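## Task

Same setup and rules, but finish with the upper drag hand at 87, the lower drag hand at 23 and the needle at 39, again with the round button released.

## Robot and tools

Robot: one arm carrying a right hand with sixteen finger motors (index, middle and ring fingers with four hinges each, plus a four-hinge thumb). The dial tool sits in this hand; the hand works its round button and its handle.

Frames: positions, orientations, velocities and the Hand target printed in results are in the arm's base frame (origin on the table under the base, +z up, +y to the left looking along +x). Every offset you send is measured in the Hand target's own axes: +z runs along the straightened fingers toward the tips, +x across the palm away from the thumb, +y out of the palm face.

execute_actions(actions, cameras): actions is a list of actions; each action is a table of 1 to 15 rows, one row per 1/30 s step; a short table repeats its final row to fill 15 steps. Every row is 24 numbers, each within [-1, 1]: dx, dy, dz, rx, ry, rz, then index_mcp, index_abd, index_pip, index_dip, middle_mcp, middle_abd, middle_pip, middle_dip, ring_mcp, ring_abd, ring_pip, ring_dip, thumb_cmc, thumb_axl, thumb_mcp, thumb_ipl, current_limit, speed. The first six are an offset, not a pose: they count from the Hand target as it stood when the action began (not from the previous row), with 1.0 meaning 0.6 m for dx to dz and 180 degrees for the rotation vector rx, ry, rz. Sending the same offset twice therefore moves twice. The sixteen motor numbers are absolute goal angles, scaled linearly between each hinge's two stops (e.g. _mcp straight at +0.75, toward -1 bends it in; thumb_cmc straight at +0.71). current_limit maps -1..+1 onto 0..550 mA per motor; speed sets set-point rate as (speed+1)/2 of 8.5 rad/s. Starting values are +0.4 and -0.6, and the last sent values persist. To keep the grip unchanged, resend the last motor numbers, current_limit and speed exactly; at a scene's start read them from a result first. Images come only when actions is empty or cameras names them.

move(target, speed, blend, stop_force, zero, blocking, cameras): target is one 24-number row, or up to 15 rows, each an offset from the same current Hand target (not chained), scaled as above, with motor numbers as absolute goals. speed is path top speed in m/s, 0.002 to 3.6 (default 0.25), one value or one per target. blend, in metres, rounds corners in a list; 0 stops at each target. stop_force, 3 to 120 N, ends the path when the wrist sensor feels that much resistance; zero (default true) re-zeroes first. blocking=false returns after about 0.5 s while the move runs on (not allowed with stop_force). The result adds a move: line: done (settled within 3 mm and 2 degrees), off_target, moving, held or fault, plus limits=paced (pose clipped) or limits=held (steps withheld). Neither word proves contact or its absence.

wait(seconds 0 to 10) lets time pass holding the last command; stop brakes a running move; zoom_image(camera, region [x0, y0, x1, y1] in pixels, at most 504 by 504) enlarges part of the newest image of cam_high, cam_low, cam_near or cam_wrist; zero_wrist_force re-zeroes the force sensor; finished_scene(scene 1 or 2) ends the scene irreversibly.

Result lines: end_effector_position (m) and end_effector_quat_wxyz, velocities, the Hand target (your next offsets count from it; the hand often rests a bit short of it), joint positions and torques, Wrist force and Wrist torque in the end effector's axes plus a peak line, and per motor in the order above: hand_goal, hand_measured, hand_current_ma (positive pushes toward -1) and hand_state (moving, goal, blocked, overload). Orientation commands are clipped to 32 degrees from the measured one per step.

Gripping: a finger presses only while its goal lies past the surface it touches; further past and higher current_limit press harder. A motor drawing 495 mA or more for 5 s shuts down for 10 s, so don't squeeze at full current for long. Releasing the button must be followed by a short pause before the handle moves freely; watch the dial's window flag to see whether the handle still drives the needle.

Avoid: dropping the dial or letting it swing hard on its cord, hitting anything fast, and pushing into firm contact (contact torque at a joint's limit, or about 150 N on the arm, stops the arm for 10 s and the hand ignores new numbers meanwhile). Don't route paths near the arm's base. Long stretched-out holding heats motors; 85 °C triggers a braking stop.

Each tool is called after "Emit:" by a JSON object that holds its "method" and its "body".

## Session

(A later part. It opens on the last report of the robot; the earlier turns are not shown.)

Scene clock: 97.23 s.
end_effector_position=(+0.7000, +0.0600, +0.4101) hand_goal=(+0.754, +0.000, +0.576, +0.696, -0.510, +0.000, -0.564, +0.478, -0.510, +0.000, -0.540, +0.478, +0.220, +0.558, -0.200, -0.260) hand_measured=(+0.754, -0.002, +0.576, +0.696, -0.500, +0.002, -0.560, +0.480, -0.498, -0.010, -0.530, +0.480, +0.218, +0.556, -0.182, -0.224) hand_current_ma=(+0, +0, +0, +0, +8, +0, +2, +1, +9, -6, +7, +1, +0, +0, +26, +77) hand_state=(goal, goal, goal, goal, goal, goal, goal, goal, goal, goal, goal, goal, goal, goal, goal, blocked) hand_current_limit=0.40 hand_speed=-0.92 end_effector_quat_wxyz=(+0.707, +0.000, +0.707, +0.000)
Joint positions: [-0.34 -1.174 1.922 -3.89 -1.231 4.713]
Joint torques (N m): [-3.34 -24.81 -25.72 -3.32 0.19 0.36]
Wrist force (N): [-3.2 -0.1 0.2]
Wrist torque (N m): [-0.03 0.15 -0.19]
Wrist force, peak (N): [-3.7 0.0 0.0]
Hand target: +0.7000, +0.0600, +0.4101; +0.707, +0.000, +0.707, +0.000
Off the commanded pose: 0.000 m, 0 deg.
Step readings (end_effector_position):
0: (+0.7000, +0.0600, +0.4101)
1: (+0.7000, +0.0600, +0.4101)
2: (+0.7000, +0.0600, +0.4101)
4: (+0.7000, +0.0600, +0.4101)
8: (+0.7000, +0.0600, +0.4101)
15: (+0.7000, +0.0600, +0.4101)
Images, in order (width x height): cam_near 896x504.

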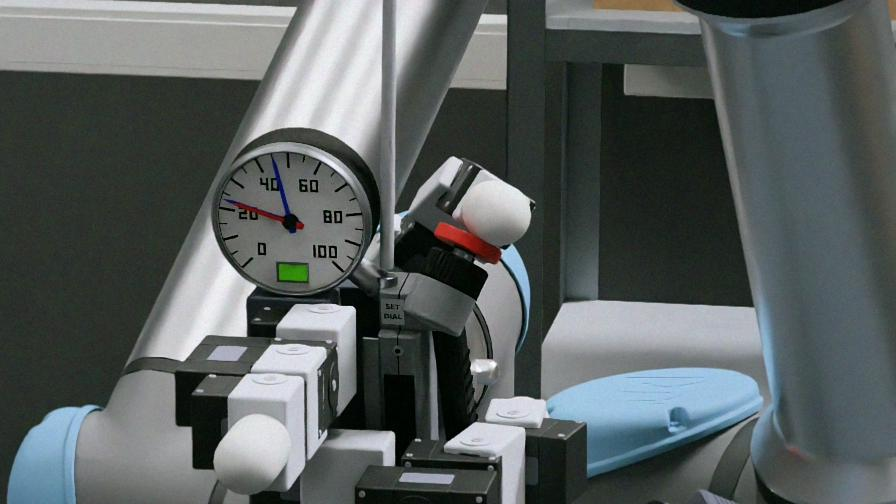

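Emit:
{"method": "execute_actions", "body": {"actions": [[[0,0,0,0,0,0,0.754,0.0,0.576,0.696,-0.51,0.0,-0.80,0.478,-0.51,0.0,-0.79,0.478,0.219,0.557,-0.20,-0.27,0.4,-0.9]],[[0,0,0,0,0,0,0.754,0.0,0.576,0.696,-0.51,0.0,-0.80,0.478,-0.51,0.0,-0.79,0.478,0.219,0.557,-0.20,-0.27,0.4,-0.9]],[[0,0,0,0,0,0,0.754,0.0,0.576,0.696,-0.51,0.0,-0.80,0.478,-0.51,0.0,-0.79,0.478,0.219,0.557,-0.20,-0.03,0.4,-0.8]],[[0,0,0,0,0,0,0.754,0.0,0.576,0.696,-0.51,0.0,-0.80,0.478,-0.51,0.0,-0.79,0.478,0.219,0.557,-0.20,-0.03,0.4,-0.8]]], "cameras": ["cam_near"]}}

Emit:
{"method": "zoom_image", "body": {"camera": "cam_near", "region": [200, 100, 600, 400]}}

Emit:
{"method": "execute_actions", "body": {"actions": [[[0,0,0,0,0,0,0.754,0.0,0.576,0.696,-0.51,0.0,-0.48,0.478,-0.51,0.0,-0.45,0.478,0.219,0.557,-0.20,-0.03,0.4,-0.87]],[[0,0,0,0,0,0,0.754,0.0,0.576,0.696,-0.51,0.0,-0.48,0.478,-0.51,0.0,-0.45,0.478,0.219,0.557,-0.20,-0.03,0.4,-0.87]],[[0,0,0,0,0,0,0.754,0.0,0.576,0.696,-0.51,0.0,-0.48,0.478,-0.51,0.0,-0.45,0.478,0.219,0.557,-0.20,-0.27,0.4,-0.85]],[[0,0,0,0,0,0,0.754,0.0,0.576,0.696,-0.51,0.0,-0.48,0.478,-0.51,0.0,-0.45,0.478,0.219,0.557,-0.20,-0.27,0.4,-0.85]]], "cameras": ["cam_near"]}}

Emit:
{"method": "zoom_image", "body": {"camera": "cam_near", "region": [200, 100, 600, 400]}}

Scene clock: 114.87 s.
end_effector_position=(+0.7000, +0.0600, +0.4101) hand_goal=(+0.754, +0.000, +0.576, +0.696, -0.510, +0.000, -0.800, +0.478, -0.510, +0.000, -0.790, +0.478, +0.220, +0.558, -0.200, -0.030) hand_measured=(+0.754, -0.002, +0.576, +0.696, -0.490, +0.006, -0.738, +0.482, -0.492, -0.012, -0.728, +0.482, +0.218, +0.558, -0.200, -0.034) hand_current_ma=(+0, +0, +0, +0, +22, +2, +116, +1, +20, -7, +115, +2, +0, +0, +0, -2) hand_state=(goal, goal, goal, goal, blocked, goal, blocked, goal, goal, goal, blocked, goal, goal, goal, goal, goal) hand_current_limit=0.40 hand_speed=-0.80 end_effector_quat_wxyz=(+0.707, +0.000, +0.707, +0.000)
Joint positions: [-0.34 -1.174 1.922 -3.89 -1.231 4.713]
Joint torques (N m): [-5.68 -25.83 -25.24 -3.75 0.23 0.44]
Wrist force (N): [-3.4 -0.3 0.1]
Wrist torque (N m): [-0.06 0.16 -0.20]
Wrist force, peak (N): [-3.8 -0.2 0.3]
Hand target: +0.7000, +0.0600, +0.4101; +0.707, +0.000, +0.707, +0.000
Off the commanded pose: 0.000 m, 0 deg.
Step readings (end_effector_position):
0: (+0.7000, +0.0600, +0.4101)
1: (+0.7000, +0.0600, +0.4101)
2: (+0.7000, +0.0600, +0.4101)
4: (+0.7000, +0.0600, +0.4101)
8: (+0.7000, +0.0600, +0.4101)
15: (+0.7000, +0.0600, +0.4101)
16: (+0.7000, +0.0600, +0.4101)
17: (+0.7000, +0.0600, +0.4101)
19: (+0.7000, +0.0600, +0.4101)
23: (+0.7000, +0.0600, +0.4101)
30: (+0.7000, +0.0600, +0.4101)
31: (+0.7000, +0.0600, +0.4101)
32: (+0.7000, +0.0600, +0.4101)
34: (+0.7000, +0.0600, +0.4101)
38: (+0.7000, +0.0600, +0.4101)
45: (+0.7000, +0.0600, +0.4101)
46: (+0.7000, +0.0600, +0.4101)
47: (+0.7000, +0.0600, +0.4101)
49: (+0.7000, +0.0600, +0.4101)
53: (+0.7000, +0.0600, +0.4101)
60: (+0.7000, +0.0600, +0.4101)
Images, in order (width x height): cam_near 896x504.

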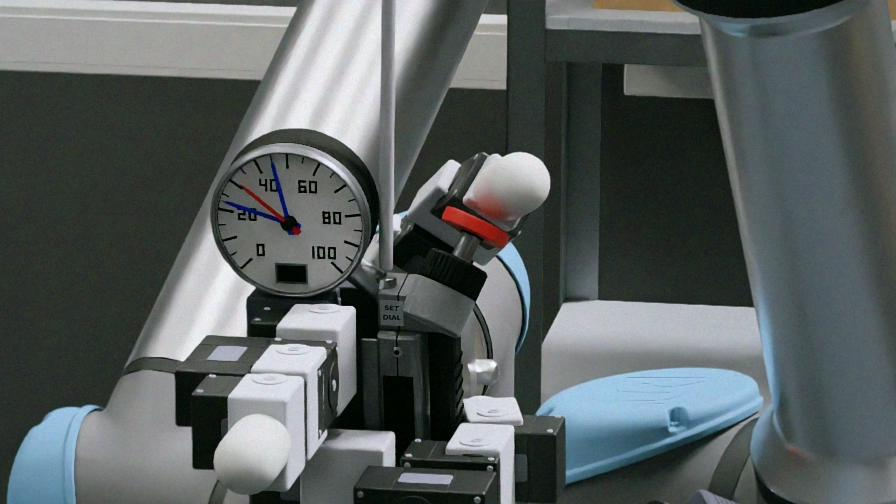

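Scaled by 1.260 from the camera's 896x504 image, which has a finer 1280x720 frame.

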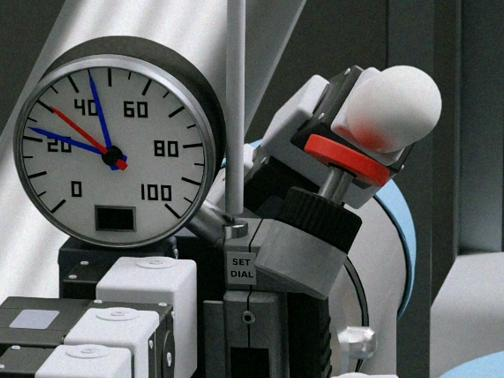

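Scene clock: 117.07 s.
end_effector_position=(+0.7000, +0.0600, +0.4101) hand_goal=(+0.754, +0.000, +0.576, +0.696, -0.510, +0.000, -0.480, +0.478, -0.510, +0.000, -0.450, +0.478, +0.220, +0.558, -0.200, -0.270) hand_measured=(+0.754, -0.002, +0.576, +0.696, -0.508, +0.000, -0.482, +0.480, -0.502, -0.010, -0.450, +0.480, +0.220, +0.558, -0.182, -0.232) hand_current_ma=(+0, +0, +0, +0, +1, +0, -1, +1, +5, -5, +0, +1, +0, +0, +26, +82) hand_state=(goal, goal, goal, goal, goal, goal, goal, goal, goal, goal, goal, goal, goal, goal, goal, blocked) hand_current_limit=0.40 hand_speed=-0.85 end_effector_quat_wxyz=(+0.707, +0.000, +0.707, +0.000)
Joint positions: [-0.34 -1.174 1.922 -3.89 -1.231 4.713]
Joint torques (N m): [-3.96 -24.02 -24.42 -3.95 0.38 0.49]
Wrist force (N): [-3.2 -0.1 0.2]
Wrist torque (N m): [-0.03 0.14 -0.20]
Wrist force, peak (N): [-3.7 -0.1 -0.1]
Hand target: +0.7000, +0.0600, +0.4101; +0.707, +0.000, +0.707, +0.000
Off the commanded pose: 0.000 m, 0 deg.
Step readings (end_effector_position):
0: (+0.7000, +0.0600, +0.4101)
1: (+0.7000, +0.0600, +0.4101)
2: (+0.7000, +0.0600, +0.4101)
4: (+0.7000, +0.0600, +0.4101)
8: (+0.7000, +0.0600, +0.4101)
15: (+0.7000, +0.0600, +0.4101)
16: (+0.7000, +0.0600, +0.4101)
17: (+0.7000, +0.0600, +0.4101)
19: (+0.7000, +0.0600, +0.4101)
23: (+0.7000, +0.0600, +0.4101)
30: (+0.7000, +0.0600, +0.4101)
31: (+0.7000, +0.0600, +0.4101)
32: (+0.7000, +0.0600, +0.4101)
34: (+0.7000, +0.0600, +0.4101)
38: (+0.7000, +0.0600, +0.4101)
45: (+0.7000, +0.0600, +0.4101)
46: (+0.7000, +0.0600, +0.4101)
47: (+0.7000, +0.0600, +0.4101)
49: (+0.7000, +0.0600, +0.4101)
53: (+0.7000, +0.0600, +0.4101)
60: (+0.7000, +0.0600, +0.4101)
Images, in order (width x height): cam_near 896x504.

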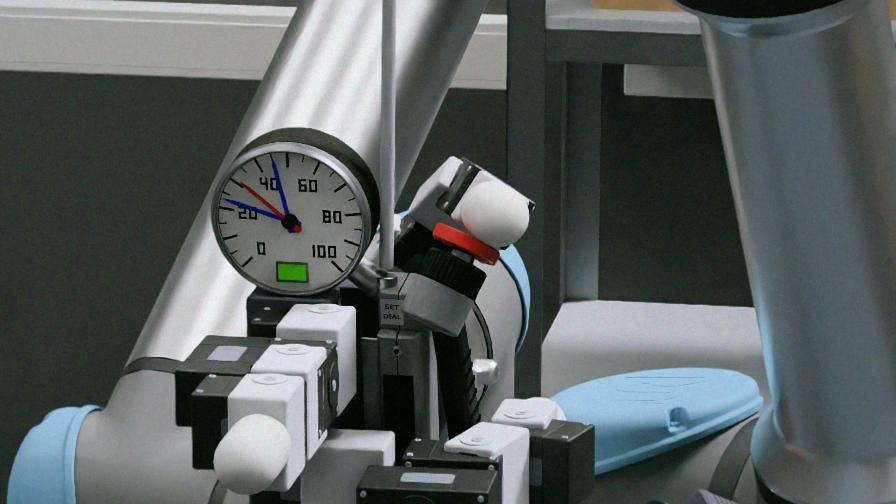

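Scaled by 1.260 from the camera's 896x504 image, which has a finer 1280x720 frame.

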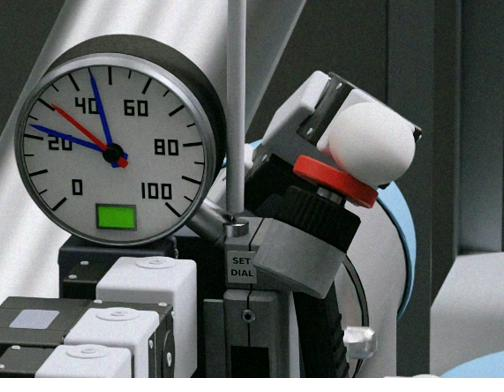

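Emit:
{"method": "execute_actions", "body": {"actions": [[[0,0,0,0,0,0,0.754,0.0,0.576,0.696,-0.51,0.0,-0.80,0.478,-0.51,0.0,-0.79,0.478,0.219,0.557,-0.20,-0.28,0.4,-0.9]],[[0,0,0,0,0,0,0.754,0.0,0.576,0.696,-0.51,0.0,-0.80,0.478,-0.51,0.0,-0.79,0.478,0.219,0.557,-0.20,-0.28,0.4,-0.9]],[[0,0,0,0,0,0,0.754,0.0,0.576,0.696,-0.51,0.0,-0.80,0.478,-0.51,0.0,-0.79,0.478,0.219,0.557,-0.20,-0.03,0.4,-0.8]],[[0,0,0,0,0,0,0.754,0.0,0.576,0.696,-0.51,0.0,-0.80,0.478,-0.51,0.0,-0.79,0.478,0.219,0.557,-0.20,-0.03,0.4,-0.8]],[[0,0,0,0,0,0,0.754,0.0,0.576,0.696,-0.51,0.0,-0.48,0.478,-0.51,0.0,-0.45,0.478,0.219,0.557,-0.20,-0.03,0.4,-0.87]],[[0,0,0,0,0,0,0.754,0.0,0.576,0.696,-0.51,0.0,-0.48,0.478,-0.51,0.0,-0.45,0.478,0.219,0.557,-0.20,-0.03,0.4,-0.87]],[[0,0,0,0,0,0,0.754,0.0,0.576,0.696,-0.51,0.0,-0.48,0.478,-0.51,0.0,-0.45,0.478,0.219,0.557,-0.20,-0.28,0.4,-0.85]],[[0,0,0,0,0,0,0.754,0.0,0.576,0.696,-0.51,0.0,-0.48,0.478,-0.51,0.0,-0.45,0.478,0.219,0.557,-0.20,-0.28,0.4,-0.85]]], "cameras": ["cam_near"]}}

Emit:
{"method": "execute_actions", "body": {"actions": [[[0,0,0,0,0,0,0.754,0.0,0.576,0.696,-0.51,0.0,-0.80,0.478,-0.51,0.0,-0.79,0.478,0.219,0.557,-0.20,-0.28,0.4,-0.9]],[[0,0,0,0,0,0,0.754,0.0,0.576,0.696,-0.51,0.0,-0.80,0.478,-0.51,0.0,-0.79,0.478,0.219,0.557,-0.20,-0.28,0.4,-0.9]],[[0,0,0,0,0,0,0.754,0.0,0.576,0.696,-0.51,0.0,-0.80,0.478,-0.51,0.0,-0.79,0.478,0.219,0.557,-0.20,-0.03,0.4,-0.8]],[[0,0,0,0,0,0,0.754,0.0,0.576,0.696,-0.51,0.0,-0.80,0.478,-0.51,0.0,-0.79,0.478,0.219,0.557,-0.20,-0.03,0.4,-0.8]],[[0,0,0,0,0,0,0.754,0.0,0.576,0.696,-0.51,0.0,-0.48,0.478,-0.51,0.0,-0.45,0.478,0.219,0.557,-0.20,-0.03,0.4,-0.87]],[[0,0,0,0,0,0,0.754,0.0,0.576,0.696,-0.51,0.0,-0.48,0.478,-0.51,0.0,-0.45,0.478,0.219,0.557,-0.20,-0.03,0.4,-0.87]],[[0,0,0,0,0,0,0.754,0.0,0.576,0.696,-0.51,0.0,-0.48,0.478,-0.51,0.0,-0.45,0.478,0.219,0.557,-0.20,-0.28,0.4,-0.85]],[[0,0,0,0,0,0,0.754,0.0,0.576,0.696,-0.51,0.0,-0.48,0.478,-0.51,0.0,-0.45,0.478,0.219,0.557,-0.20,-0.28,0.4,-0.85]]], "cameras": ["cam_near"]}}

Emit:
{"method": "zoom_image", "body": {"camera": "cam_near", "region": [200, 100, 600, 400]}}

Scene clock: 142.90 s.
end_effector_position=(+0.7000, +0.0600, +0.4101) hand_goal=(+0.754, +0.000, +0.576, +0.696, -0.510, +0.000, -0.480, +0.478, -0.510, +0.000, -0.450, +0.478, +0.220, +0.558, -0.200, -0.280) hand_measured=(+0.754, -0.002, +0.576, +0.696, -0.506, +0.000, -0.482, +0.480, -0.502, -0.010, -0.450, +0.480, +0.220, +0.558, -0.180, -0.242) hand_current_ma=(+0, +0, +0, +0, +1, +0, +0, +1, +6, -6, +0, +1, +0, +0, +28, +88) hand_state=(goal, goal, goal, goal, goal, goal, goal, goal, goal, goal, goal, goal, goal, goal, goal, blocked) hand_current_limit=0.40 hand_speed=-0.85 end_effector_quat_wxyz=(+0.707, +0.000, +0.707, +0.000)
Joint positions: [-0.34 -1.174 1.922 -3.89 -1.231 4.713]
Joint torques (N m): [-4.96 -26.34 -23.66 -4.11 0.19 0.76]
Wrist force (N): [-3.2 -0.1 0.1]
Wrist torque (N m): [-0.03 0.14 -0.19]
Wrist force, peak (N): [-3.9 -0.1 0.3]
Hand target: +0.7000, +0.0600, +0.4101; +0.707, +0.000, +0.707, +0.000
Off the commanded pose: 0.000 m, 0 deg.
Step readings (end_effector_position):
0: (+0.7000, +0.0600, +0.4101)
1: (+0.7000, +0.0600, +0.4101)
2: (+0.7000, +0.0600, +0.4101)
4: (+0.7000, +0.0600, +0.4101)
8: (+0.7000, +0.0600, +0.4101)
15: (+0.7000, +0.0600, +0.4101)
16: (+0.7000, +0.0600, +0.4101)
17: (+0.7000, +0.0600, +0.4101)
19: (+0.7000, +0.0600, +0.4101)
23: (+0.7000, +0.0600, +0.4101)
30: (+0.7000, +0.0600, +0.4101)
31: (+0.7000, +0.0600, +0.4101)
32: (+0.7000, +0.0600, +0.4101)
34: (+0.7000, +0.0600, +0.4101)
38: (+0.7000, +0.0600, +0.4101)
45: (+0.7000, +0.0600, +0.4101)
46: (+0.7000, +0.0600, +0.4101)
47: (+0.7000, +0.0600, +0.4101)
49: (+0.7000, +0.0600, +0.4101)
53: (+0.7000, +0.0600, +0.4101)
60: (+0.7000, +0.0600, +0.4101)
61: (+0.7000, +0.0600, +0.4101)
62: (+0.7000, +0.0600, +0.4101)
64: (+0.7000, +0.0600, +0.4101)
68: (+0.7000, +0.0600, +0.4101)
75: (+0.7000, +0.0600, +0.4101)
76: (+0.7000, +0.0600, +0.4101)
77: (+0.7000, +0.0600, +0.4101)
79: (+0.7000, +0.0600, +0.4101)
83: (+0.7000, +0.0600, +0.4101)
90: (+0.7000, +0.0600, +0.4101)
91: (+0.7000, +0.0600, +0.4101)
92: (+0.7000, +0.0600, +0.4101)
94: (+0.7000, +0.0600, +0.4101)
98: (+0.7000, +0.0600, +0.4101)
105: (+0.7000, +0.0600, +0.4101)
106: (+0.7000, +0.0600, +0.4101)
107: (+0.7000, +0.0600, +0.4101)
109: (+0.7000, +0.0600, +0.4101)
113: (+0.7000, +0.0600, +0.4101)
120: (+0.7000, +0.0600, +0.4101)
Images, in order (width x height): cam_near 896x504.

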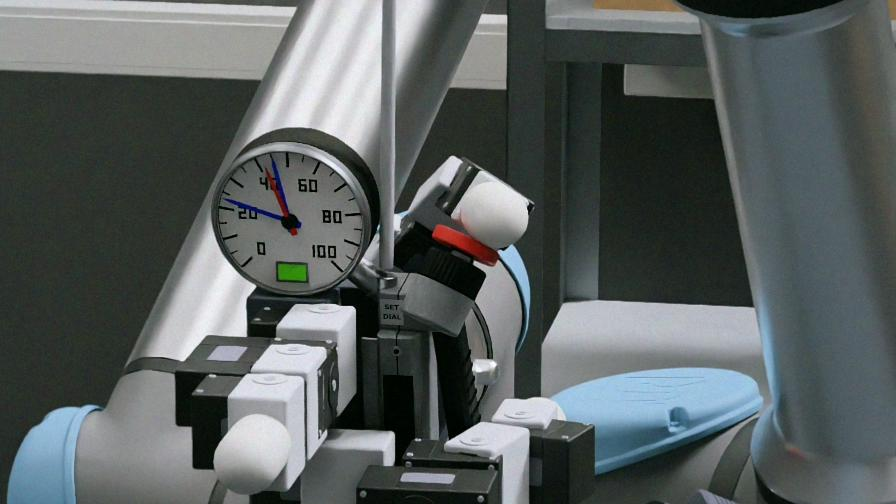

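Scene clock: 147.10 s.
end_effector_position=(+0.7000, +0.0600, +0.4101) hand_goal=(+0.754, +0.000, +0.576, +0.696, -0.510, +0.000, -0.480, +0.478, -0.510, +0.000, -0.450, +0.478, +0.220, +0.558, -0.200, -0.280) hand_measured=(+0.754, -0.002, +0.576, +0.696, -0.506, +0.000, -0.482, +0.480, -0.500, -0.010, -0.448, +0.480, +0.220, +0.558, -0.180, -0.240) hand_current_ma=(+0, +0, +0, +0, +2, +0, +0, +1, +8, -6, +0, +1, +0, +0, +28, +89) hand_state=(goal, goal, goal, goal, goal, goal, goal, goal, goal, goal, goal, goal, goal, goal, goal, blocked) hand_current_limit=0.40 hand_speed=-0.85 end_effector_quat_wxyz=(+0.707, +0.000, +0.707, +0.000)
Joint positions: [-0.34 -1.174 1.922 -3.89 -1.231 4.713]
Joint torques (N m): [-6.44 -25.87 -24.53 -4.09 0.54 1.08]
Wrist force (N): [-3.3 -0.3 0.3]
Wrist torque (N m): [-0.08 0.16 -0.20]
Wrist force, peak (N): [-3.9 -0.3 0.2]
Hand target: +0.7000, +0.0600, +0.4101; +0.707, +0.000, +0.707, +0.000
Off the commanded pose: 0.000 m, 0 deg.
Step readings (end_effector_position):
0: (+0.7000, +0.0600, +0.4101)
1: (+0.7000, +0.0600, +0.4101)
2: (+0.7000, +0.0600, +0.4101)
4: (+0.7000, +0.0600, +0.4101)
8: (+0.7000, +0.0600, +0.4101)
15: (+0.7000, +0.0600, +0.4101)
16: (+0.7000, +0.0600, +0.4101)
17: (+0.7000, +0.0600, +0.4101)
19: (+0.7000, +0.0600, +0.4101)
23: (+0.7000, +0.0600, +0.4101)
30: (+0.7000, +0.0600, +0.4101)
31: (+0.7000, +0.0600, +0.4101)
32: (+0.7000, +0.0600, +0.4101)
34: (+0.7000, +0.0600, +0.4101)
38: (+0.7000, +0.0600, +0.4101)
45: (+0.7000, +0.0600, +0.4101)
46: (+0.7000, +0.0600, +0.4101)
47: (+0.7000, +0.0600, +0.4101)
49: (+0.7000, +0.0600, +0.4101)
53: (+0.7000, +0.0600, +0.4101)
60: (+0.7000, +0.0600, +0.4101)
61: (+0.7000, +0.0600, +0.4101)
62: (+0.7000, +0.0600, +0.4101)
64: (+0.7000, +0.0600, +0.4101)
68: (+0.7000, +0.0600, +0.4101)
75: (+0.7000, +0.0600, +0.4101)
76: (+0.7000, +0.0600, +0.4101)
77: (+0.7000, +0.0600, +0.4101)
79: (+0.7000, +0.0600, +0.4101)
83: (+0.7000, +0.0600, +0.4101)
90: (+0.7000, +0.0600, +0.4101)
91: (+0.7000, +0.0600, +0.4101)
92: (+0.7000, +0.0600, +0.4101)
94: (+0.7000, +0.0600, +0.4101)
98: (+0.7000, +0.0600, +0.4101)
105: (+0.7000, +0.0600, +0.4101)
106: (+0.7000, +0.0600, +0.4101)
107: (+0.7000, +0.0600, +0.4101)
109: (+0.7000, +0.0600, +0.4101)
113: (+0.7000, +0.0600, +0.4101)
120: (+0.7000, +0.0600, +0.4101)
Images, in order (width x height): cam_near 896x504.

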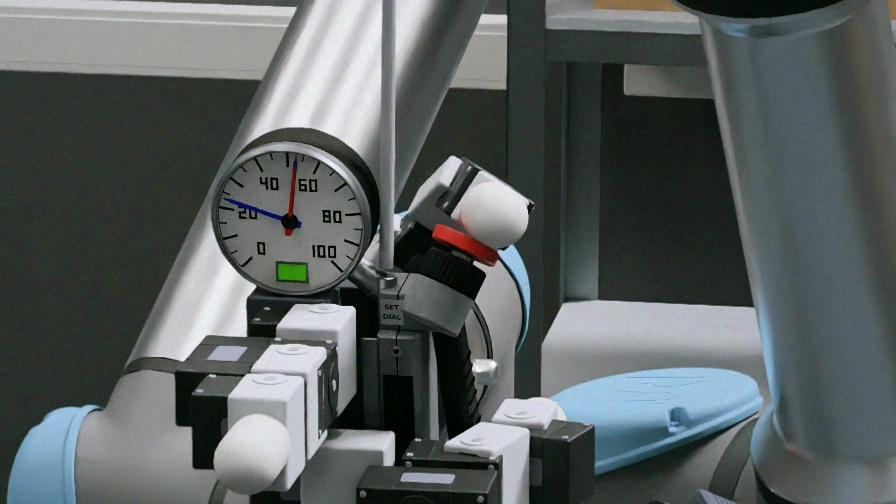

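Scaled by 1.260 from the camera's 896x504 image, which has a finer 1280x720 frame.

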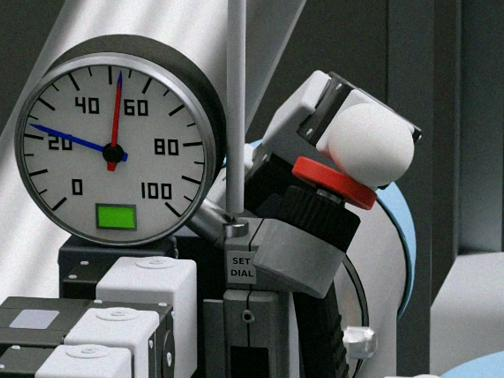

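Emit:
{"method": "execute_actions", "body": {"actions": [[[0,0,0,0,0,0,0.754,0.0,0.576,0.696,-0.51,0.0,-0.81,0.478,-0.51,0.0,-0.80,0.478,0.219,0.557,-0.20,-0.28,0.4,-0.88]],[[0,0,0,0,0,0,0.754,0.0,0.576,0.696,-0.51,0.0,-0.81,0.478,-0.51,0.0,-0.80,0.478,0.219,0.557,-0.20,-0.28,0.4,-0.88]],[[0,0,0,0,0,0,0.754,0.0,0.576,0.696,-0.51,0.0,-0.81,0.478,-0.51,0.0,-0.80,0.478,0.219,0.557,-0.20,-0.28,0.4,-0.88]],[[0,0,0,0,0,0,0.754,0.0,0.576,0.696,-0.51,0.0,-0.80,0.478,-0.51,0.0,-0.79,0.478,0.219,0.557,-0.20,-0.03,0.4,-0.8]],[[0,0,0,0,0,0,0.754,0.0,0.576,0.696,-0.51,0.0,-0.80,0.478,-0.51,0.0,-0.79,0.478,0.219,0.557,-0.20,-0.03,0.4,-0.8]],[[0,0,0,0,0,0,0.754,0.0,0.576,0.696,-0.51,0.0,-0.47,0.478,-0.51,0.0,-0.44,0.478,0.219,0.557,-0.20,-0.03,0.4,-0.87]],[[0,0,0,0,0,0,0.754,0.0,0.576,0.696,-0.51,0.0,-0.47,0.478,-0.51,0.0,-0.44,0.478,0.219,0.557,-0.20,-0.03,0.4,-0.87]],[[0,0,0,0,0,0,0.754,0.0,0.576,0.696,-0.51,0.0,-0.47,0.478,-0.51,0.0,-0.44,0.478,0.219,0.557,-0.20,-0.28,0.4,-0.85]],[[0,0,0,0,0,0,0.754,0.0,0.576,0.696,-0.51,0.0,-0.47,0.478,-0.51,0.0,-0.44,0.478,0.219,0.557,-0.20,-0.28,0.4,-0.85]]], "cameras": ["cam_near"]}}

Emit:
{"method": "execute_actions", "body": {"actions": [[[0,0,0,0,0,0,0.754,0.0,0.576,0.696,-0.51,0.0,-0.81,0.478,-0.51,0.0,-0.80,0.478,0.219,0.557,-0.20,-0.28,0.4,-0.88]],[[0,0,0,0,0,0,0.754,0.0,0.576,0.696,-0.51,0.0,-0.81,0.478,-0.51,0.0,-0.80,0.478,0.219,0.557,-0.20,-0.28,0.4,-0.88]],[[0,0,0,0,0,0,0.754,0.0,0.576,0.696,-0.51,0.0,-0.81,0.478,-0.51,0.0,-0.80,0.478,0.219,0.557,-0.20,-0.28,0.4,-0.88]]], "cameras": ["cam_near"]}}

Emit:
{"method": "zoom_image", "body": {"camera": "cam_near", "region": [200, 100, 600, 400]}}

Scene clock: 175.63 s.
end_effector_position=(+0.7000, +0.0600, +0.4101) hand_goal=(+0.754, +0.000, +0.576, +0.696, -0.510, +0.000, -0.470, +0.478, -0.510, +0.000, -0.440, +0.478, +0.220, +0.558, -0.200, -0.280) hand_measured=(+0.754, -0.002, +0.576, +0.696, -0.508, +0.000, -0.472, +0.480, -0.502, -0.010, -0.440, +0.480, +0.220, +0.558, -0.180, -0.242) hand_current_ma=(+0, +0, +0, +0, +1, +0, -1, +1, +5, -5, +0, +1, +0, +0, +28, +89) hand_state=(goal, goal, goal, goal, goal, goal, goal, goal, goal, goal, goal, goal, goal, goal, goal, blocked) hand_current_limit=0.40 hand_speed=-0.85 end_effector_quat_wxyz=(+0.707, +0.000, +0.707, +0.000)
Joint positions: [-0.34 -1.174 1.922 -3.89 -1.231 4.713]
Joint torques (N m): [-6.02 -26.35 -24.11 -3.88 0.47 1.15]
Wrist force (N): [-3.6 -0.3 0.2]
Wrist torque (N m): [-0.06 0.20 -0.23]
Wrist force, peak (N): [-3.8 0.0 0.1]
Hand target: +0.7000, +0.0600, +0.4101; +0.707, +0.000, +0.707, +0.000
Off the commanded pose: 0.000 m, 0 deg.
Step readings (end_effector_position):
0: (+0.7000, +0.0600, +0.4101)
1: (+0.7000, +0.0600, +0.4101)
2: (+0.7000, +0.0600, +0.4101)
4: (+0.7000, +0.0600, +0.4101)
8: (+0.7000, +0.0600, +0.4101)
15: (+0.7000, +0.0600, +0.4101)
16: (+0.7000, +0.0600, +0.4101)
17: (+0.7000, +0.0600, +0.4101)
19: (+0.7000, +0.0600, +0.4101)
23: (+0.7000, +0.0600, +0.4101)
30: (+0.7000, +0.0600, +0.4101)
31: (+0.7000, +0.0600, +0.4101)
32: (+0.7000, +0.0600, +0.4101)
34: (+0.7000, +0.0600, +0.4101)
38: (+0.7000, +0.0600, +0.4101)
45: (+0.7000, +0.0600, +0.4101)
46: (+0.7000, +0.0600, +0.4101)
47: (+0.7000, +0.0600, +0.4101)
49: (+0.7000, +0.0600, +0.4101)
53: (+0.7000, +0.0600, +0.4101)
60: (+0.7000, +0.0600, +0.4101)
61: (+0.7000, +0.0600, +0.4101)
62: (+0.7000, +0.0600, +0.4101)
64: (+0.7000, +0.0600, +0.4101)
68: (+0.7000, +0.0600, +0.4101)
75: (+0.7000, +0.0600, +0.4101)
76: (+0.7000, +0.0600, +0.4101)
77: (+0.7000, +0.0600, +0.4101)
79: (+0.7000, +0.0600, +0.4101)
83: (+0.7000, +0.0600, +0.4101)
90: (+0.7000, +0.0600, +0.4101)
91: (+0.7000, +0.0600, +0.4101)
92: (+0.7000, +0.0600, +0.4101)
94: (+0.7000, +0.0600, +0.4101)
98: (+0.7000, +0.0600, +0.4101)
105: (+0.7000, +0.0600, +0.4101)
106: (+0.7000, +0.0600, +0.4101)
107: (+0.7000, +0.0600, +0.4101)
109: (+0.7000, +0.0600, +0.4101)
113: (+0.7000, +0.0600, +0.4101)
120: (+0.7000, +0.0600, +0.4101)
121: (+0.7000, +0.0600, +0.4101)
122: (+0.7000, +0.0600, +0.4101)
124: (+0.7000, +0.0600, +0.4101)
128: (+0.7000, +0.0600, +0.4101)
135: (+0.7000, +0.0600, +0.4101)
Images, in order (width x height): cam_near 896x504.

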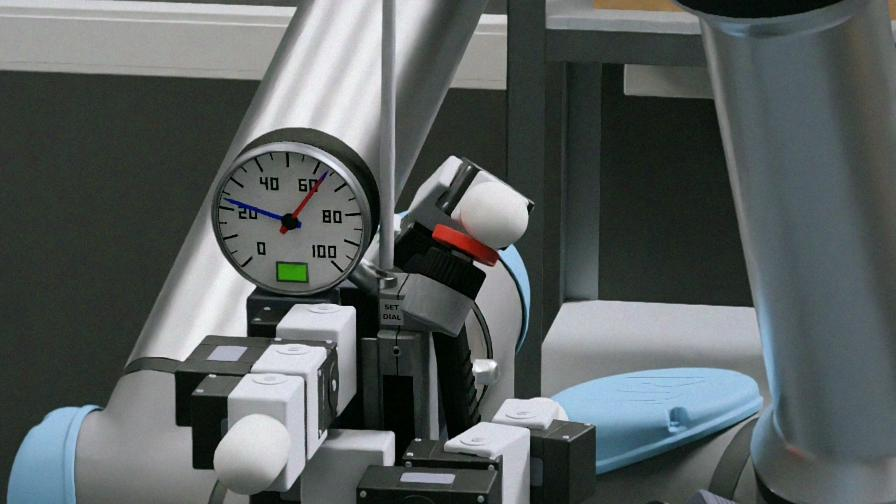

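Scene clock: 177.33 s.
end_effector_position=(+0.7000, +0.0600, +0.4101) hand_goal=(+0.754, +0.000, +0.576, +0.696, -0.510, +0.000, -0.810, +0.478, -0.510, +0.000, -0.800, +0.478, +0.220, +0.558, -0.200, -0.280) hand_measured=(+0.754, -0.002, +0.576, +0.696, -0.494, +0.006, -0.734, +0.480, -0.492, -0.012, -0.726, +0.482, +0.226, +0.562, -0.180, -0.246) hand_current_ma=(+0, +0, +0, +0, +15, +3, +157, +1, +17, -7, +153, +1, +3, +2, +28, +71) hand_state=(goal, goal, goal, goal, goal, goal, blocked, goal, goal, goal, blocked, goal, goal, goal, goal, blocked) hand_current_limit=0.40 hand_speed=-0.88 end_effector_quat_wxyz=(+0.707, +0.000, +0.707, +0.000)
Joint positions: [-0.34 -1.174 1.922 -3.89 -1.231 4.713]
Joint torques (N m): [-6.29 -26.32 -25.06 -4.02 0.32 1.13]
Wrist force (N): [-3.4 -0.4 0.1]
Wrist torque (N m): [-0.07 0.17 -0.21]
Wrist force, peak (N): [-3.6 -0.4 0.0]
Hand target: +0.7000, +0.0600, +0.4101; +0.707, +0.000, +0.707, +0.000
Off the commanded pose: 0.000 m, 0 deg.
Step readings (end_effector_position):
0: (+0.7000, +0.0600, +0.4101)
1: (+0.7000, +0.0600, +0.4101)
2: (+0.7000, +0.0600, +0.4101)
4: (+0.7000, +0.0600, +0.4101)
8: (+0.7000, +0.0600, +0.4101)
15: (+0.7000, +0.0600, +0.4101)
16: (+0.7000, +0.0600, +0.4101)
17: (+0.7000, +0.0600, +0.4101)
19: (+0.7000, +0.0600, +0.4101)
23: (+0.7000, +0.0600, +0.4101)
30: (+0.7000, +0.0600, +0.4101)
31: (+0.7000, +0.0600, +0.4101)
32: (+0.7000, +0.0600, +0.4101)
34: (+0.7000, +0.0600, +0.4101)
38: (+0.7000, +0.0600, +0.4101)
45: (+0.7000, +0.0600, +0.4101)
Images, in order (width x height): cam_near 896x504.

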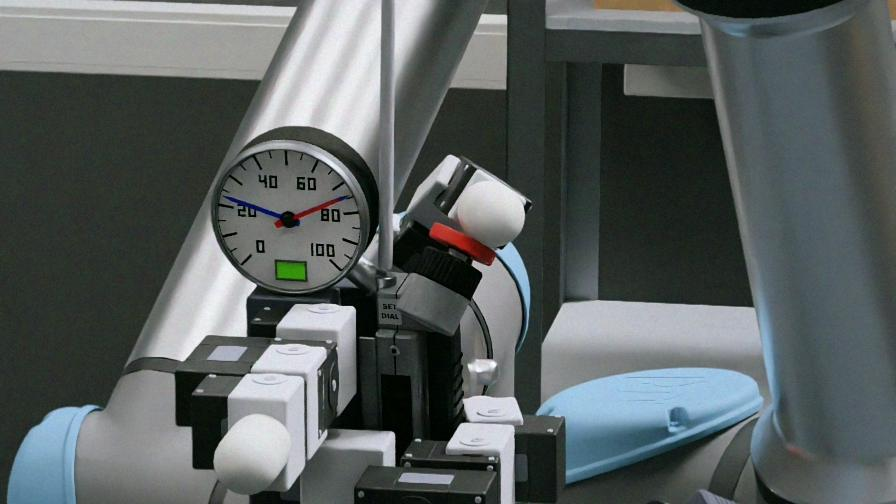

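Scaled by 1.260 from the camera's 896x504 image, which has a finer 1280x720 frame.

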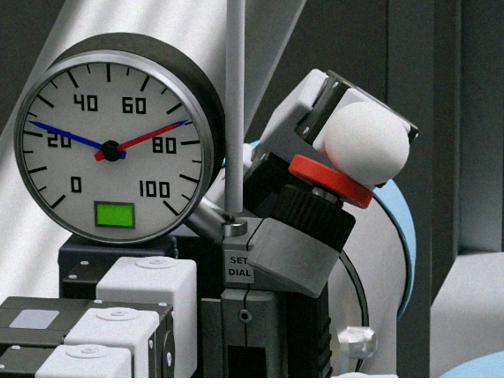

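Emit:
{"method": "execute_actions", "body": {"actions": [[[0,0,0,0,0,0,0.754,0.0,0.576,0.696,-0.51,0.0,-0.80,0.478,-0.51,0.0,-0.79,0.478,0.219,0.557,-0.20,-0.03,0.4,-0.8]],[[0,0,0,0,0,0,0.754,0.0,0.576,0.696,-0.51,0.0,-0.80,0.478,-0.51,0.0,-0.79,0.478,0.219,0.557,-0.20,-0.03,0.4,-0.8]],[[0,0,0,0,0,0,0.754,0.0,0.576,0.696,-0.51,0.0,-0.45,0.478,-0.51,0.0,-0.42,0.478,0.219,0.557,-0.20,-0.03,0.4,-0.87]],[[0,0,0,0,0,0,0.754,0.0,0.576,0.696,-0.51,0.0,-0.45,0.478,-0.51,0.0,-0.42,0.478,0.219,0.557,-0.20,-0.03,0.4,-0.87]],[[0,0,0,0,0,0,0.754,0.0,0.576,0.696,-0.51,0.0,-0.48,0.478,-0.51,0.0,-0.45,0.478,0.219,0.557,-0.20,-0.28,0.4,-0.85]],[[0,0,0,0,0,0,0.754,0.0,0.576,0.696,-0.51,0.0,-0.48,0.478,-0.51,0.0,-0.45,0.478,0.219,0.557,-0.20,-0.28,0.4,-0.85]],[[0,0,0,0,0,0,0.754,0.0,0.576,0.696,-0.51,0.0,-0.66,0.478,-0.51,0.0,-0.64,0.478,0.219,0.557,-0.20,-0.28,0.4,-0.9]]], "cameras": ["cam_near"]}}

Emit:
{"method": "zoom_image", "body": {"camera": "cam_near", "region": [205, 125, 385, 305]}}

Scene clock: 195.70 s.
end_effector_position=(+0.7000, +0.0600, +0.4101) hand_goal=(+0.754, +0.000, +0.576, +0.696, -0.510, +0.000, -0.660, +0.478, -0.510, +0.000, -0.640, +0.478, +0.220, +0.558, -0.200, -0.280) hand_measured=(+0.754, -0.002, +0.576, +0.696, -0.502, +0.002, -0.622, +0.480, -0.500, -0.010, -0.600, +0.480, +0.220, +0.558, -0.180, -0.242) hand_current_ma=(+0, +0, +0, +0, +5, +0, +52, +1, +8, -5, +58, +1, +0, +0, +28, +84) hand_state=(goal, goal, goal, goal, goal, goal, blocked, goal, goal, goal, blocked, goal, goal, goal, goal, blocked) hand_current_limit=0.40 hand_speed=-0.90 end_effector_quat_wxyz=(+0.707, +0.000, +0.707, +0.000)
Joint positions: [-0.34 -1.174 1.922 -3.89 -1.231 4.713]
Joint torques (N m): [-6.04 -24.8 -23.88 -3.86 0.53 0.9]
Wrist force (N): [-3.4 -0.3 -0.1]
Wrist torque (N m): [-0.04 0.18 -0.21]
Wrist force, peak (N): [-3.8 -0.4 0.3]
Hand target: +0.7000, +0.0600, +0.4101; +0.707, +0.000, +0.707, +0.000
Off the commanded pose: 0.000 m, 0 deg.
Step readings (end_effector_position):
0: (+0.7000, +0.0600, +0.4101)
1: (+0.7000, +0.0600, +0.4101)
2: (+0.7000, +0.0600, +0.4101)
4: (+0.7000, +0.0600, +0.4101)
8: (+0.7000, +0.0600, +0.4101)
15: (+0.7000, +0.0600, +0.4101)
16: (+0.7000, +0.0600, +0.4101)
17: (+0.7000, +0.0600, +0.4101)
19: (+0.7000, +0.0600, +0.4101)
23: (+0.7000, +0.0600, +0.4101)
30: (+0.7000, +0.0600, +0.4101)
31: (+0.7000, +0.0600, +0.4101)
32: (+0.7000, +0.0600, +0.4101)
34: (+0.7000, +0.0600, +0.4101)
38: (+0.7000, +0.0600, +0.4101)
45: (+0.7000, +0.0600, +0.4101)
46: (+0.7000, +0.0600, +0.4101)
47: (+0.7000, +0.0600, +0.4101)
49: (+0.7000, +0.0600, +0.4101)
53: (+0.7000, +0.0600, +0.4101)
60: (+0.7000, +0.0600, +0.4101)
61: (+0.7000, +0.0600, +0.4101)
62: (+0.7000, +0.0600, +0.4101)
64: (+0.7000, +0.0600, +0.4101)
68: (+0.7000, +0.0600, +0.4101)
75: (+0.7000, +0.0600, +0.4101)
76: (+0.7000, +0.0600, +0.4101)
77: (+0.7000, +0.0600, +0.4101)
79: (+0.7000, +0.0600, +0.4101)
83: (+0.7000, +0.0600, +0.4101)
90: (+0.7000, +0.0600, +0.4101)
91: (+0.7000, +0.0600, +0.4101)
92: (+0.7000, +0.0600, +0.4101)
94: (+0.7000, +0.0600, +0.4101)
98: (+0.7000, +0.0600, +0.4101)
105: (+0.7000, +0.0600, +0.4101)
Images, in order (width x height): cam_near 896x504.

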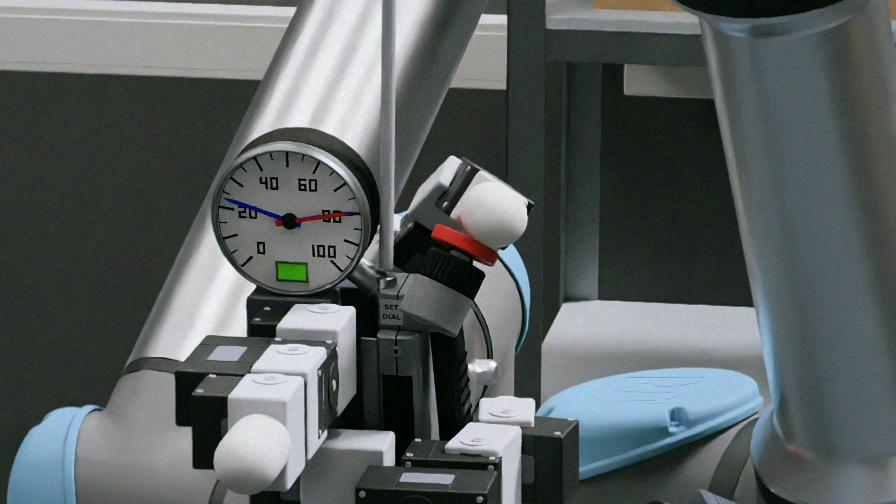

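Scaled by 2.800 from the camera's 896x504 image, which has a finer 1280x720 frame.

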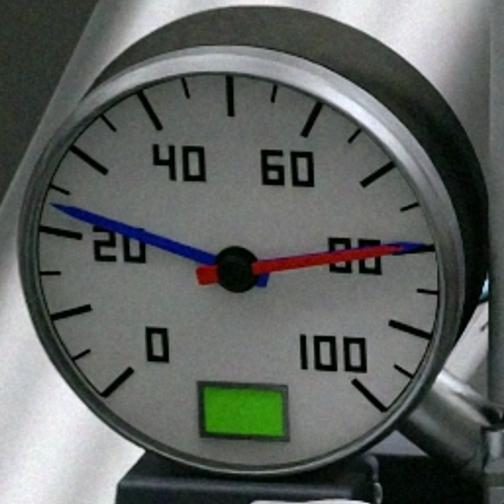

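Emit:
{"method": "execute_actions", "body": {"actions": [[[0,0,0,0,0,0,0.754,0.0,0.576,0.696,-0.51,0.0,-0.715,0.478,-0.51,0.0,-0.70,0.478,0.219,0.557,-0.20,-0.28,0.4,-0.92]]], "cameras": ["cam_near"]}}

Emit:
{"method": "zoom_image", "body": {"camera": "cam_near", "region": [280, 170, 380, 270]}}

Scene clock: 201.73 s.
end_effector_position=(+0.7000, +0.0600, +0.4101) hand_goal=(+0.754, +0.000, +0.576, +0.696, -0.510, +0.000, -0.714, +0.478, -0.510, +0.000, -0.700, +0.478, +0.220, +0.558, -0.200, -0.280) hand_measured=(+0.754, -0.002, +0.576, +0.696, -0.502, +0.002, -0.674, +0.480, -0.500, -0.010, -0.658, +0.480, +0.222, +0.560, -0.180, -0.244) hand_current_ma=(+0, +0, +0, +0, +6, +0, +60, +1, +8, -5, +65, +1, +1, +0, +28, +75) hand_state=(goal, goal, goal, goal, goal, goal, blocked, goal, goal, goal, blocked, goal, goal, goal, goal, blocked) hand_current_limit=0.40 hand_speed=-0.92 end_effector_quat_wxyz=(+0.707, +0.000, +0.707, +0.000)
Joint positions: [-0.34 -1.174 1.922 -3.89 -1.231 4.713]
Joint torques (N m): [-7.03 -26.83 -23.63 -3.74 0.47 0.95]
Wrist force (N): [-3.4 0.0 0.0]
Wrist torque (N m): [0.00 0.17 -0.20]
Wrist force, peak (N): [-3.7 0.0 0.3]
Hand target: +0.7000, +0.0600, +0.4101; +0.707, +0.000, +0.707, +0.000
Off the commanded pose: 0.000 m, 0 deg.
Step readings (end_effector_position):
0: (+0.7000, +0.0600, +0.4101)
1: (+0.7000, +0.0600, +0.4101)
2: (+0.7000, +0.0600, +0.4101)
4: (+0.7000, +0.0600, +0.4101)
8: (+0.7000, +0.0600, +0.4101)
15: (+0.7000, +0.0600, +0.4101)
Images, in order (width x height): cam_near 896x504.

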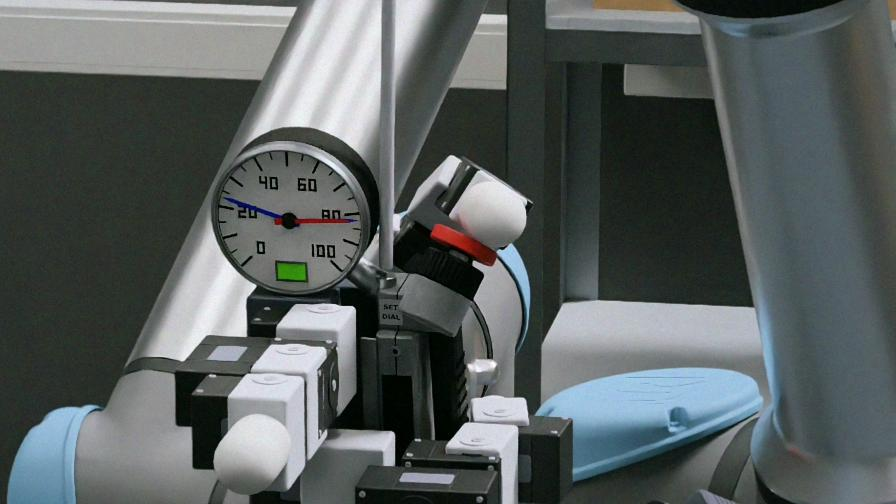

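Scaled by 5.040 from the camera's 896x504 image, which has a finer 1280x720 frame.

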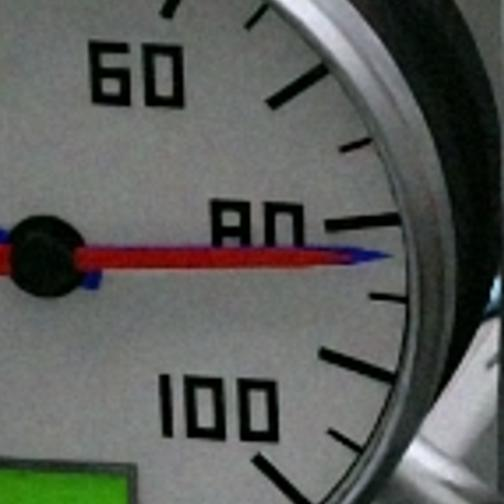

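Emit:
{"method": "execute_actions", "body": {"actions": [[[0,0,0,0,0,0,0.754,0.0,0.576,0.696,-0.51,0.0,-0.765,0.478,-0.51,0.0,-0.75,0.478,0.219,0.557,-0.20,-0.28,0.4,-0.92]]], "cameras": ["cam_near"]}}

Emit:
{"method": "zoom_image", "body": {"camera": "cam_near", "region": [280, 170, 380, 270]}}

Scene clock: 209.37 s.
end_effector_position=(+0.7000, +0.0600, +0.4101) hand_goal=(+0.754, +0.000, +0.576, +0.696, -0.510, +0.000, -0.764, +0.478, -0.510, +0.000, -0.750, +0.478, +0.220, +0.558, -0.200, -0.280) hand_measured=(+0.754, -0.002, +0.576, +0.696, -0.502, +0.002, -0.716, +0.480, -0.500, -0.010, -0.706, +0.480, +0.224, +0.562, -0.180, -0.246) hand_current_ma=(+0, +0, +0, +0, +6, +1, +75, +1, +8, -5, +66, +1, +2, +1, +28, +75) hand_state=(goal, goal, goal, goal, goal, goal, blocked, goal, goal, goal, blocked, goal, goal, goal, goal, blocked) hand_current_limit=0.40 hand_speed=-0.92 end_effector_quat_wxyz=(+0.707, +0.000, +0.707, +0.000)
Joint positions: [-0.34 -1.174 1.922 -3.89 -1.231 4.713]
Joint torques (N m): [-7.7 -26.49 -23.89 -3.59 0.66 0.73]
Wrist force (N): [-3.0 0.2 0.1]
Wrist torque (N m): [0.01 0.12 -0.16]
Wrist force, peak (N): [-3.8 -0.2 0.4]
Hand target: +0.7000, +0.0600, +0.4101; +0.707, +0.000, +0.707, +0.000
Off the commanded pose: 0.000 m, 0 deg.
Step readings (end_effector_position):
0: (+0.7000, +0.0600, +0.4101)
1: (+0.7000, +0.0600, +0.4101)
2: (+0.7000, +0.0600, +0.4101)
4: (+0.7000, +0.0600, +0.4101)
8: (+0.7000, +0.0600, +0.4101)
15: (+0.7000, +0.0600, +0.4101)
Images, in order (width x height): cam_near 896x504.

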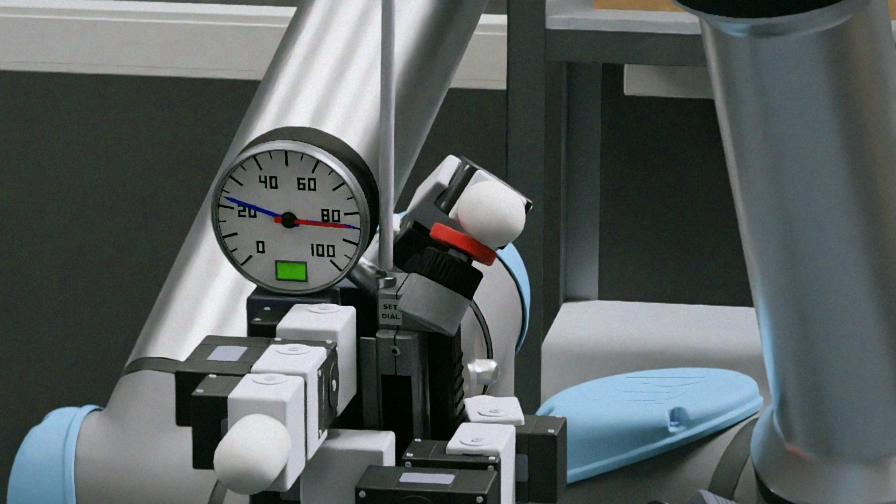

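Scaled by 5.040 from the camera's 896x504 image, which has a finer 1280x720 frame.

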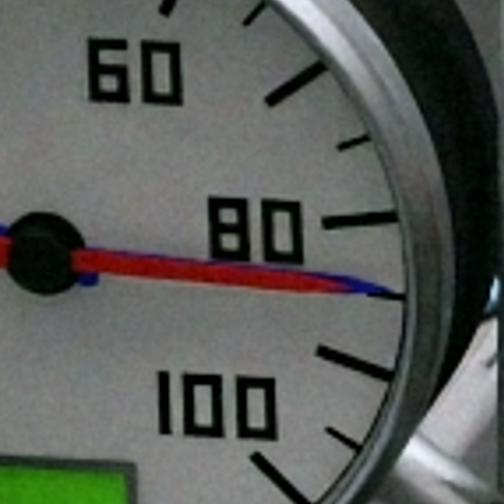

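Emit:
{"method": "execute_actions", "body": {"actions": [[[0,0,0,0,0,0,0.754,0.0,0.576,0.696,-0.51,0.0,-0.788,0.478,-0.51,0.0,-0.774,0.478,0.219,0.557,-0.20,-0.28,0.4,-0.92]]], "cameras": ["cam_near"]}}

Emit:
{"method": "zoom_image", "body": {"camera": "cam_near", "region": [280, 170, 380, 270]}}

Scene clock: 215.50 s.
end_effector_position=(+0.7000, +0.0600, +0.4101) hand_goal=(+0.754, +0.000, +0.576, +0.696, -0.510, +0.000, -0.788, +0.478, -0.510, +0.000, -0.774, +0.478, +0.220, +0.558, -0.200, -0.280) hand_measured=(+0.754, -0.002, +0.576, +0.696, -0.498, +0.004, -0.728, +0.480, -0.498, -0.010, -0.718, +0.480, +0.224, +0.562, -0.180, -0.246) hand_current_ma=(+0, +0, +0, +0, +9, +1, +111, +1, +11, -5, +99, +1, +2, +2, +28, +73) hand_state=(goal, goal, goal, goal, goal, goal, blocked, goal, goal, goal, blocked, goal, goal, goal, goal, blocked) hand_current_limit=0.40 hand_speed=-0.92 end_effector_quat_wxyz=(+0.707, +0.000, +0.707, +0.000)
Joint positions: [-0.34 -1.174 1.922 -3.89 -1.231 4.713]
Joint torques (N m): [-6.21 -24.5 -23.73 -3.83 0.74 0.83]
Wrist force (N): [-3.4 -0.5 0.1]
Wrist torque (N m): [-0.08 0.16 -0.20]
Wrist force, peak (N): [-3.8 -0.2 0.3]
Hand target: +0.7000, +0.0600, +0.4101; +0.707, +0.000, +0.707, +0.000
Off the commanded pose: 0.000 m, 0 deg.
Step readings (end_effector_position):
0: (+0.7000, +0.0600, +0.4101)
1: (+0.7000, +0.0600, +0.4101)
2: (+0.7000, +0.0600, +0.4101)
4: (+0.7000, +0.0600, +0.4101)
8: (+0.7000, +0.0600, +0.4101)
15: (+0.7000, +0.0600, +0.4101)
Images, in order (width x height): cam_near 896x504.

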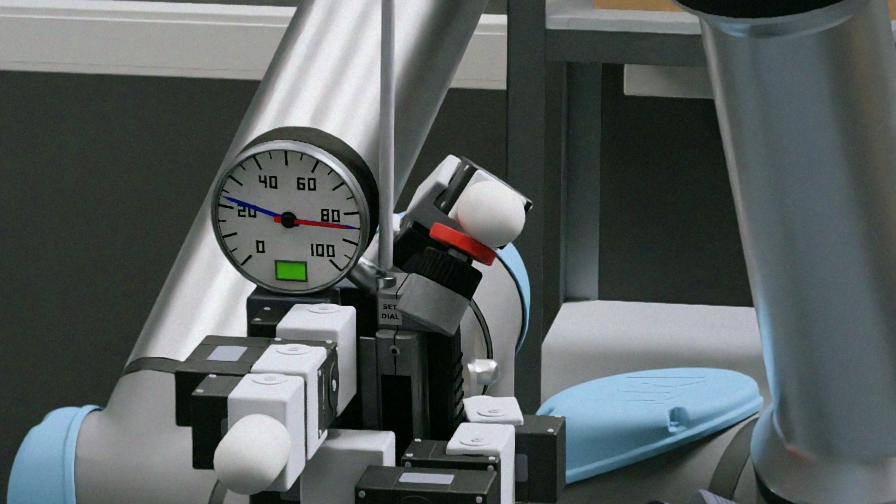

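Scaled by 5.040 from the camera's 896x504 image, which has a finer 1280x720 frame.

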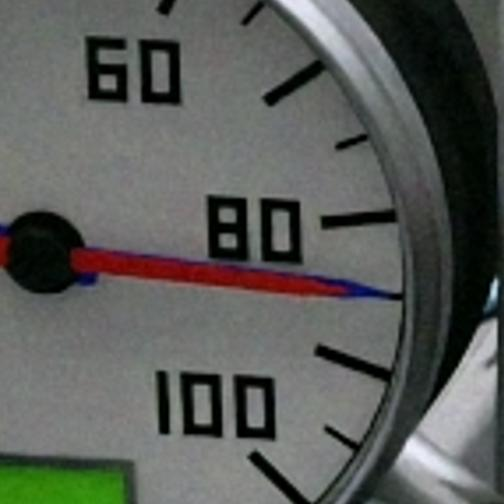

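Emit:
{"method": "execute_actions", "body": {"actions": [[[0,0,0,0,0,0,0.754,0.0,0.576,0.696,-0.51,0.0,-0.78,0.478,-0.51,0.0,-0.765,0.478,0.219,0.557,-0.20,-0.03,0.4,-0.8]],[[0,0,0,0,0,0,0.754,0.0,0.576,0.696,-0.51,0.0,-0.78,0.478,-0.51,0.0,-0.765,0.478,0.219,0.557,-0.20,-0.03,0.4,-0.8]],[[0,0,0,0,0,0,0.754,0.0,0.576,0.696,-0.51,0.0,-0.56,0.478,-0.51,0.0,-0.53,0.478,0.219,0.557,-0.20,-0.03,0.4,-0.87]],[[0,0,0,0,0,0,0.754,0.0,0.576,0.696,-0.51,0.0,-0.56,0.478,-0.51,0.0,-0.53,0.478,0.219,0.557,-0.20,-0.28,0.4,-0.85]],[[0,0,0,0,0,0,0.754,0.0,0.576,0.696,-0.51,0.0,-0.56,0.478,-0.51,0.0,-0.53,0.478,0.219,0.557,-0.20,-0.28,0.4,-0.85]],[[0,0,0,0,0,0,0.754,0.0,0.576,0.696,-0.51,0.0,-0.60,0.478,-0.51,0.0,-0.58,0.478,0.219,0.557,-0.20,-0.28,0.4,-0.92]]], "cameras": ["cam_near"]}}

Emit:
{"method": "zoom_image", "body": {"camera": "cam_near", "region": [280, 170, 380, 270]}}

Scene clock: 228.30 s.
end_effector_position=(+0.7000, +0.0600, +0.4101) hand_goal=(+0.754, +0.000, +0.576, +0.696, -0.510, +0.000, -0.600, +0.478, -0.510, +0.000, -0.580, +0.478, +0.220, +0.558, -0.200, -0.280) hand_measured=(+0.754, -0.002, +0.576, +0.696, -0.494, +0.004, -0.580, +0.480, -0.494, -0.010, -0.548, +0.480, +0.222, +0.558, -0.180, -0.242) hand_current_ma=(+0, +0, +0, +0, +14, +1, +19, +1, +16, -5, +41, +1, +0, +0, +29, +86) hand_state=(goal, goal, goal, goal, goal, goal, goal, goal, goal, goal, blocked, goal, goal, goal, goal, blocked) hand_current_limit=0.40 hand_speed=-0.92 end_effector_quat_wxyz=(+0.707, +0.000, +0.707, +0.000)
Joint positions: [-0.34 -1.174 1.922 -3.89 -1.231 4.713]
Joint torques (N m): [-6.06 -25.61 -23.9 -3.96 0.76 0.69]
Wrist force (N): [-3.2 0.0 0.3]
Wrist torque (N m): [-0.02 0.15 -0.18]
Wrist force, peak (N): [-3.9 -0.1 0.6]
Hand target: +0.7000, +0.0600, +0.4101; +0.707, +0.000, +0.707, +0.000
Off the commanded pose: 0.000 m, 0 deg.
Step readings (end_effector_position):
0: (+0.7000, +0.0600, +0.4101)
1: (+0.7000, +0.0600, +0.4101)
2: (+0.7000, +0.0600, +0.4101)
4: (+0.7000, +0.0600, +0.4101)
8: (+0.7000, +0.0600, +0.4101)
15: (+0.7000, +0.0600, +0.4101)
16: (+0.7000, +0.0600, +0.4101)
17: (+0.7000, +0.0600, +0.4101)
19: (+0.7000, +0.0600, +0.4101)
23: (+0.7000, +0.0600, +0.4101)
30: (+0.7000, +0.0600, +0.4101)
31: (+0.7000, +0.0600, +0.4101)
32: (+0.7000, +0.0600, +0.4101)
34: (+0.7000, +0.0600, +0.4101)
38: (+0.7000, +0.0600, +0.4101)
45: (+0.7000, +0.0600, +0.4101)
46: (+0.7000, +0.0600, +0.4101)
47: (+0.7000, +0.0600, +0.4101)
49: (+0.7000, +0.0600, +0.4101)
53: (+0.7000, +0.0600, +0.4101)
60: (+0.7000, +0.0600, +0.4101)
61: (+0.7000, +0.0600, +0.4101)
62: (+0.7000, +0.0600, +0.4101)
64: (+0.7000, +0.0600, +0.4101)
68: (+0.7000, +0.0600, +0.4101)
75: (+0.7000, +0.0600, +0.4101)
76: (+0.7000, +0.0600, +0.4101)
77: (+0.7000, +0.0600, +0.4101)
79: (+0.7000, +0.0600, +0.4101)
83: (+0.7000, +0.0600, +0.4101)
90: (+0.7000, +0.0600, +0.4101)
Images, in order (width x height): cam_near 896x504.

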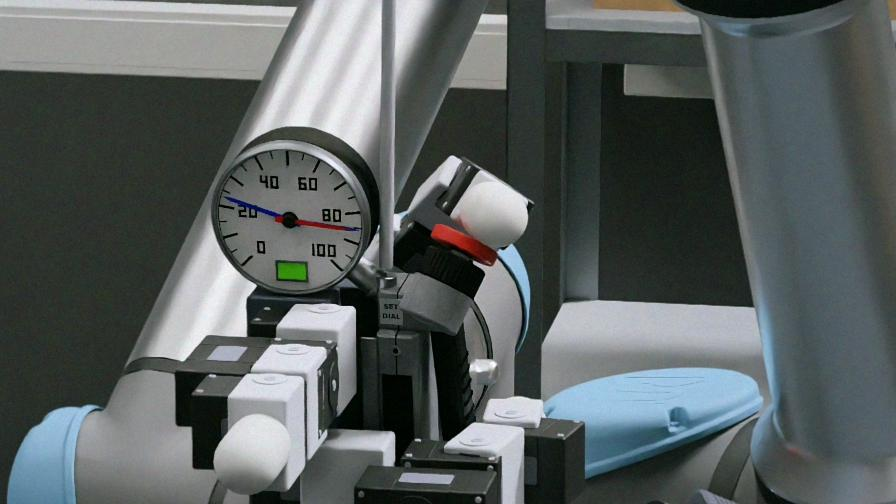

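Scaled by 5.040 from the camera's 896x504 image, which has a finer 1280x720 frame.

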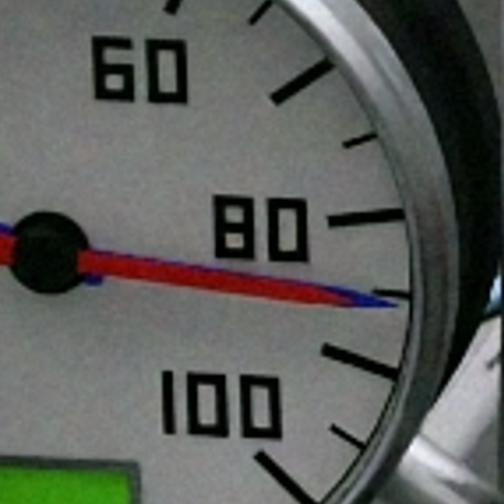

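Emit:
{"method": "execute_actions", "body": {"actions": [[[0,0,0,0,0,0,0.754,0.0,0.576,0.696,-0.51,0.0,-0.626,0.478,-0.51,0.0,-0.604,0.478,0.219,0.557,-0.20,-0.28,0.4,-0.92]]], "cameras": ["cam_near"]}}

Emit:
{"method": "zoom_image", "body": {"camera": "cam_near", "region": [280, 170, 380, 270]}}

Scene clock: 236.23 s.
end_effector_position=(+0.7000, +0.0600, +0.4101) hand_goal=(+0.754, +0.000, +0.576, +0.696, -0.510, +0.000, -0.626, +0.478, -0.510, +0.000, -0.604, +0.478, +0.220, +0.558, -0.200, -0.280) hand_measured=(+0.754, -0.002, +0.576, +0.696, -0.494, +0.004, -0.602, +0.480, -0.494, -0.010, -0.572, +0.480, +0.222, +0.558, -0.180, -0.242) hand_current_ma=(+0, +0, +0, +0, +14, +1, +26, +1, +16, -5, +40, +1, +0, +0, +29, +84) hand_state=(goal, goal, goal, goal, goal, goal, blocked, goal, goal, goal, blocked, goal, goal, goal, goal, blocked) hand_current_limit=0.40 hand_speed=-0.92 end_effector_quat_wxyz=(+0.707, +0.000, +0.707, +0.000)
Joint positions: [-0.34 -1.174 1.922 -3.89 -1.231 4.713]
Joint torques (N m): [-6.64 -26.74 -24.19 -3.84 0.97 0.67]
Wrist force (N): [-3.1 0.1 0.0]
Wrist torque (N m): [0.00 0.14 -0.17]
Wrist force, peak (N): [-3.7 0.0 0.1]
Hand target: +0.7000, +0.0600, +0.4101; +0.707, +0.000, +0.707, +0.000
Off the commanded pose: 0.000 m, 0 deg.
Step readings (end_effector_position):
0: (+0.7000, +0.0600, +0.4101)
1: (+0.7000, +0.0600, +0.4101)
2: (+0.7000, +0.0600, +0.4101)
4: (+0.7000, +0.0600, +0.4101)
8: (+0.7000, +0.0600, +0.4101)
15: (+0.7000, +0.0600, +0.4101)
Images, in order (width x height): cam_near 896x504.

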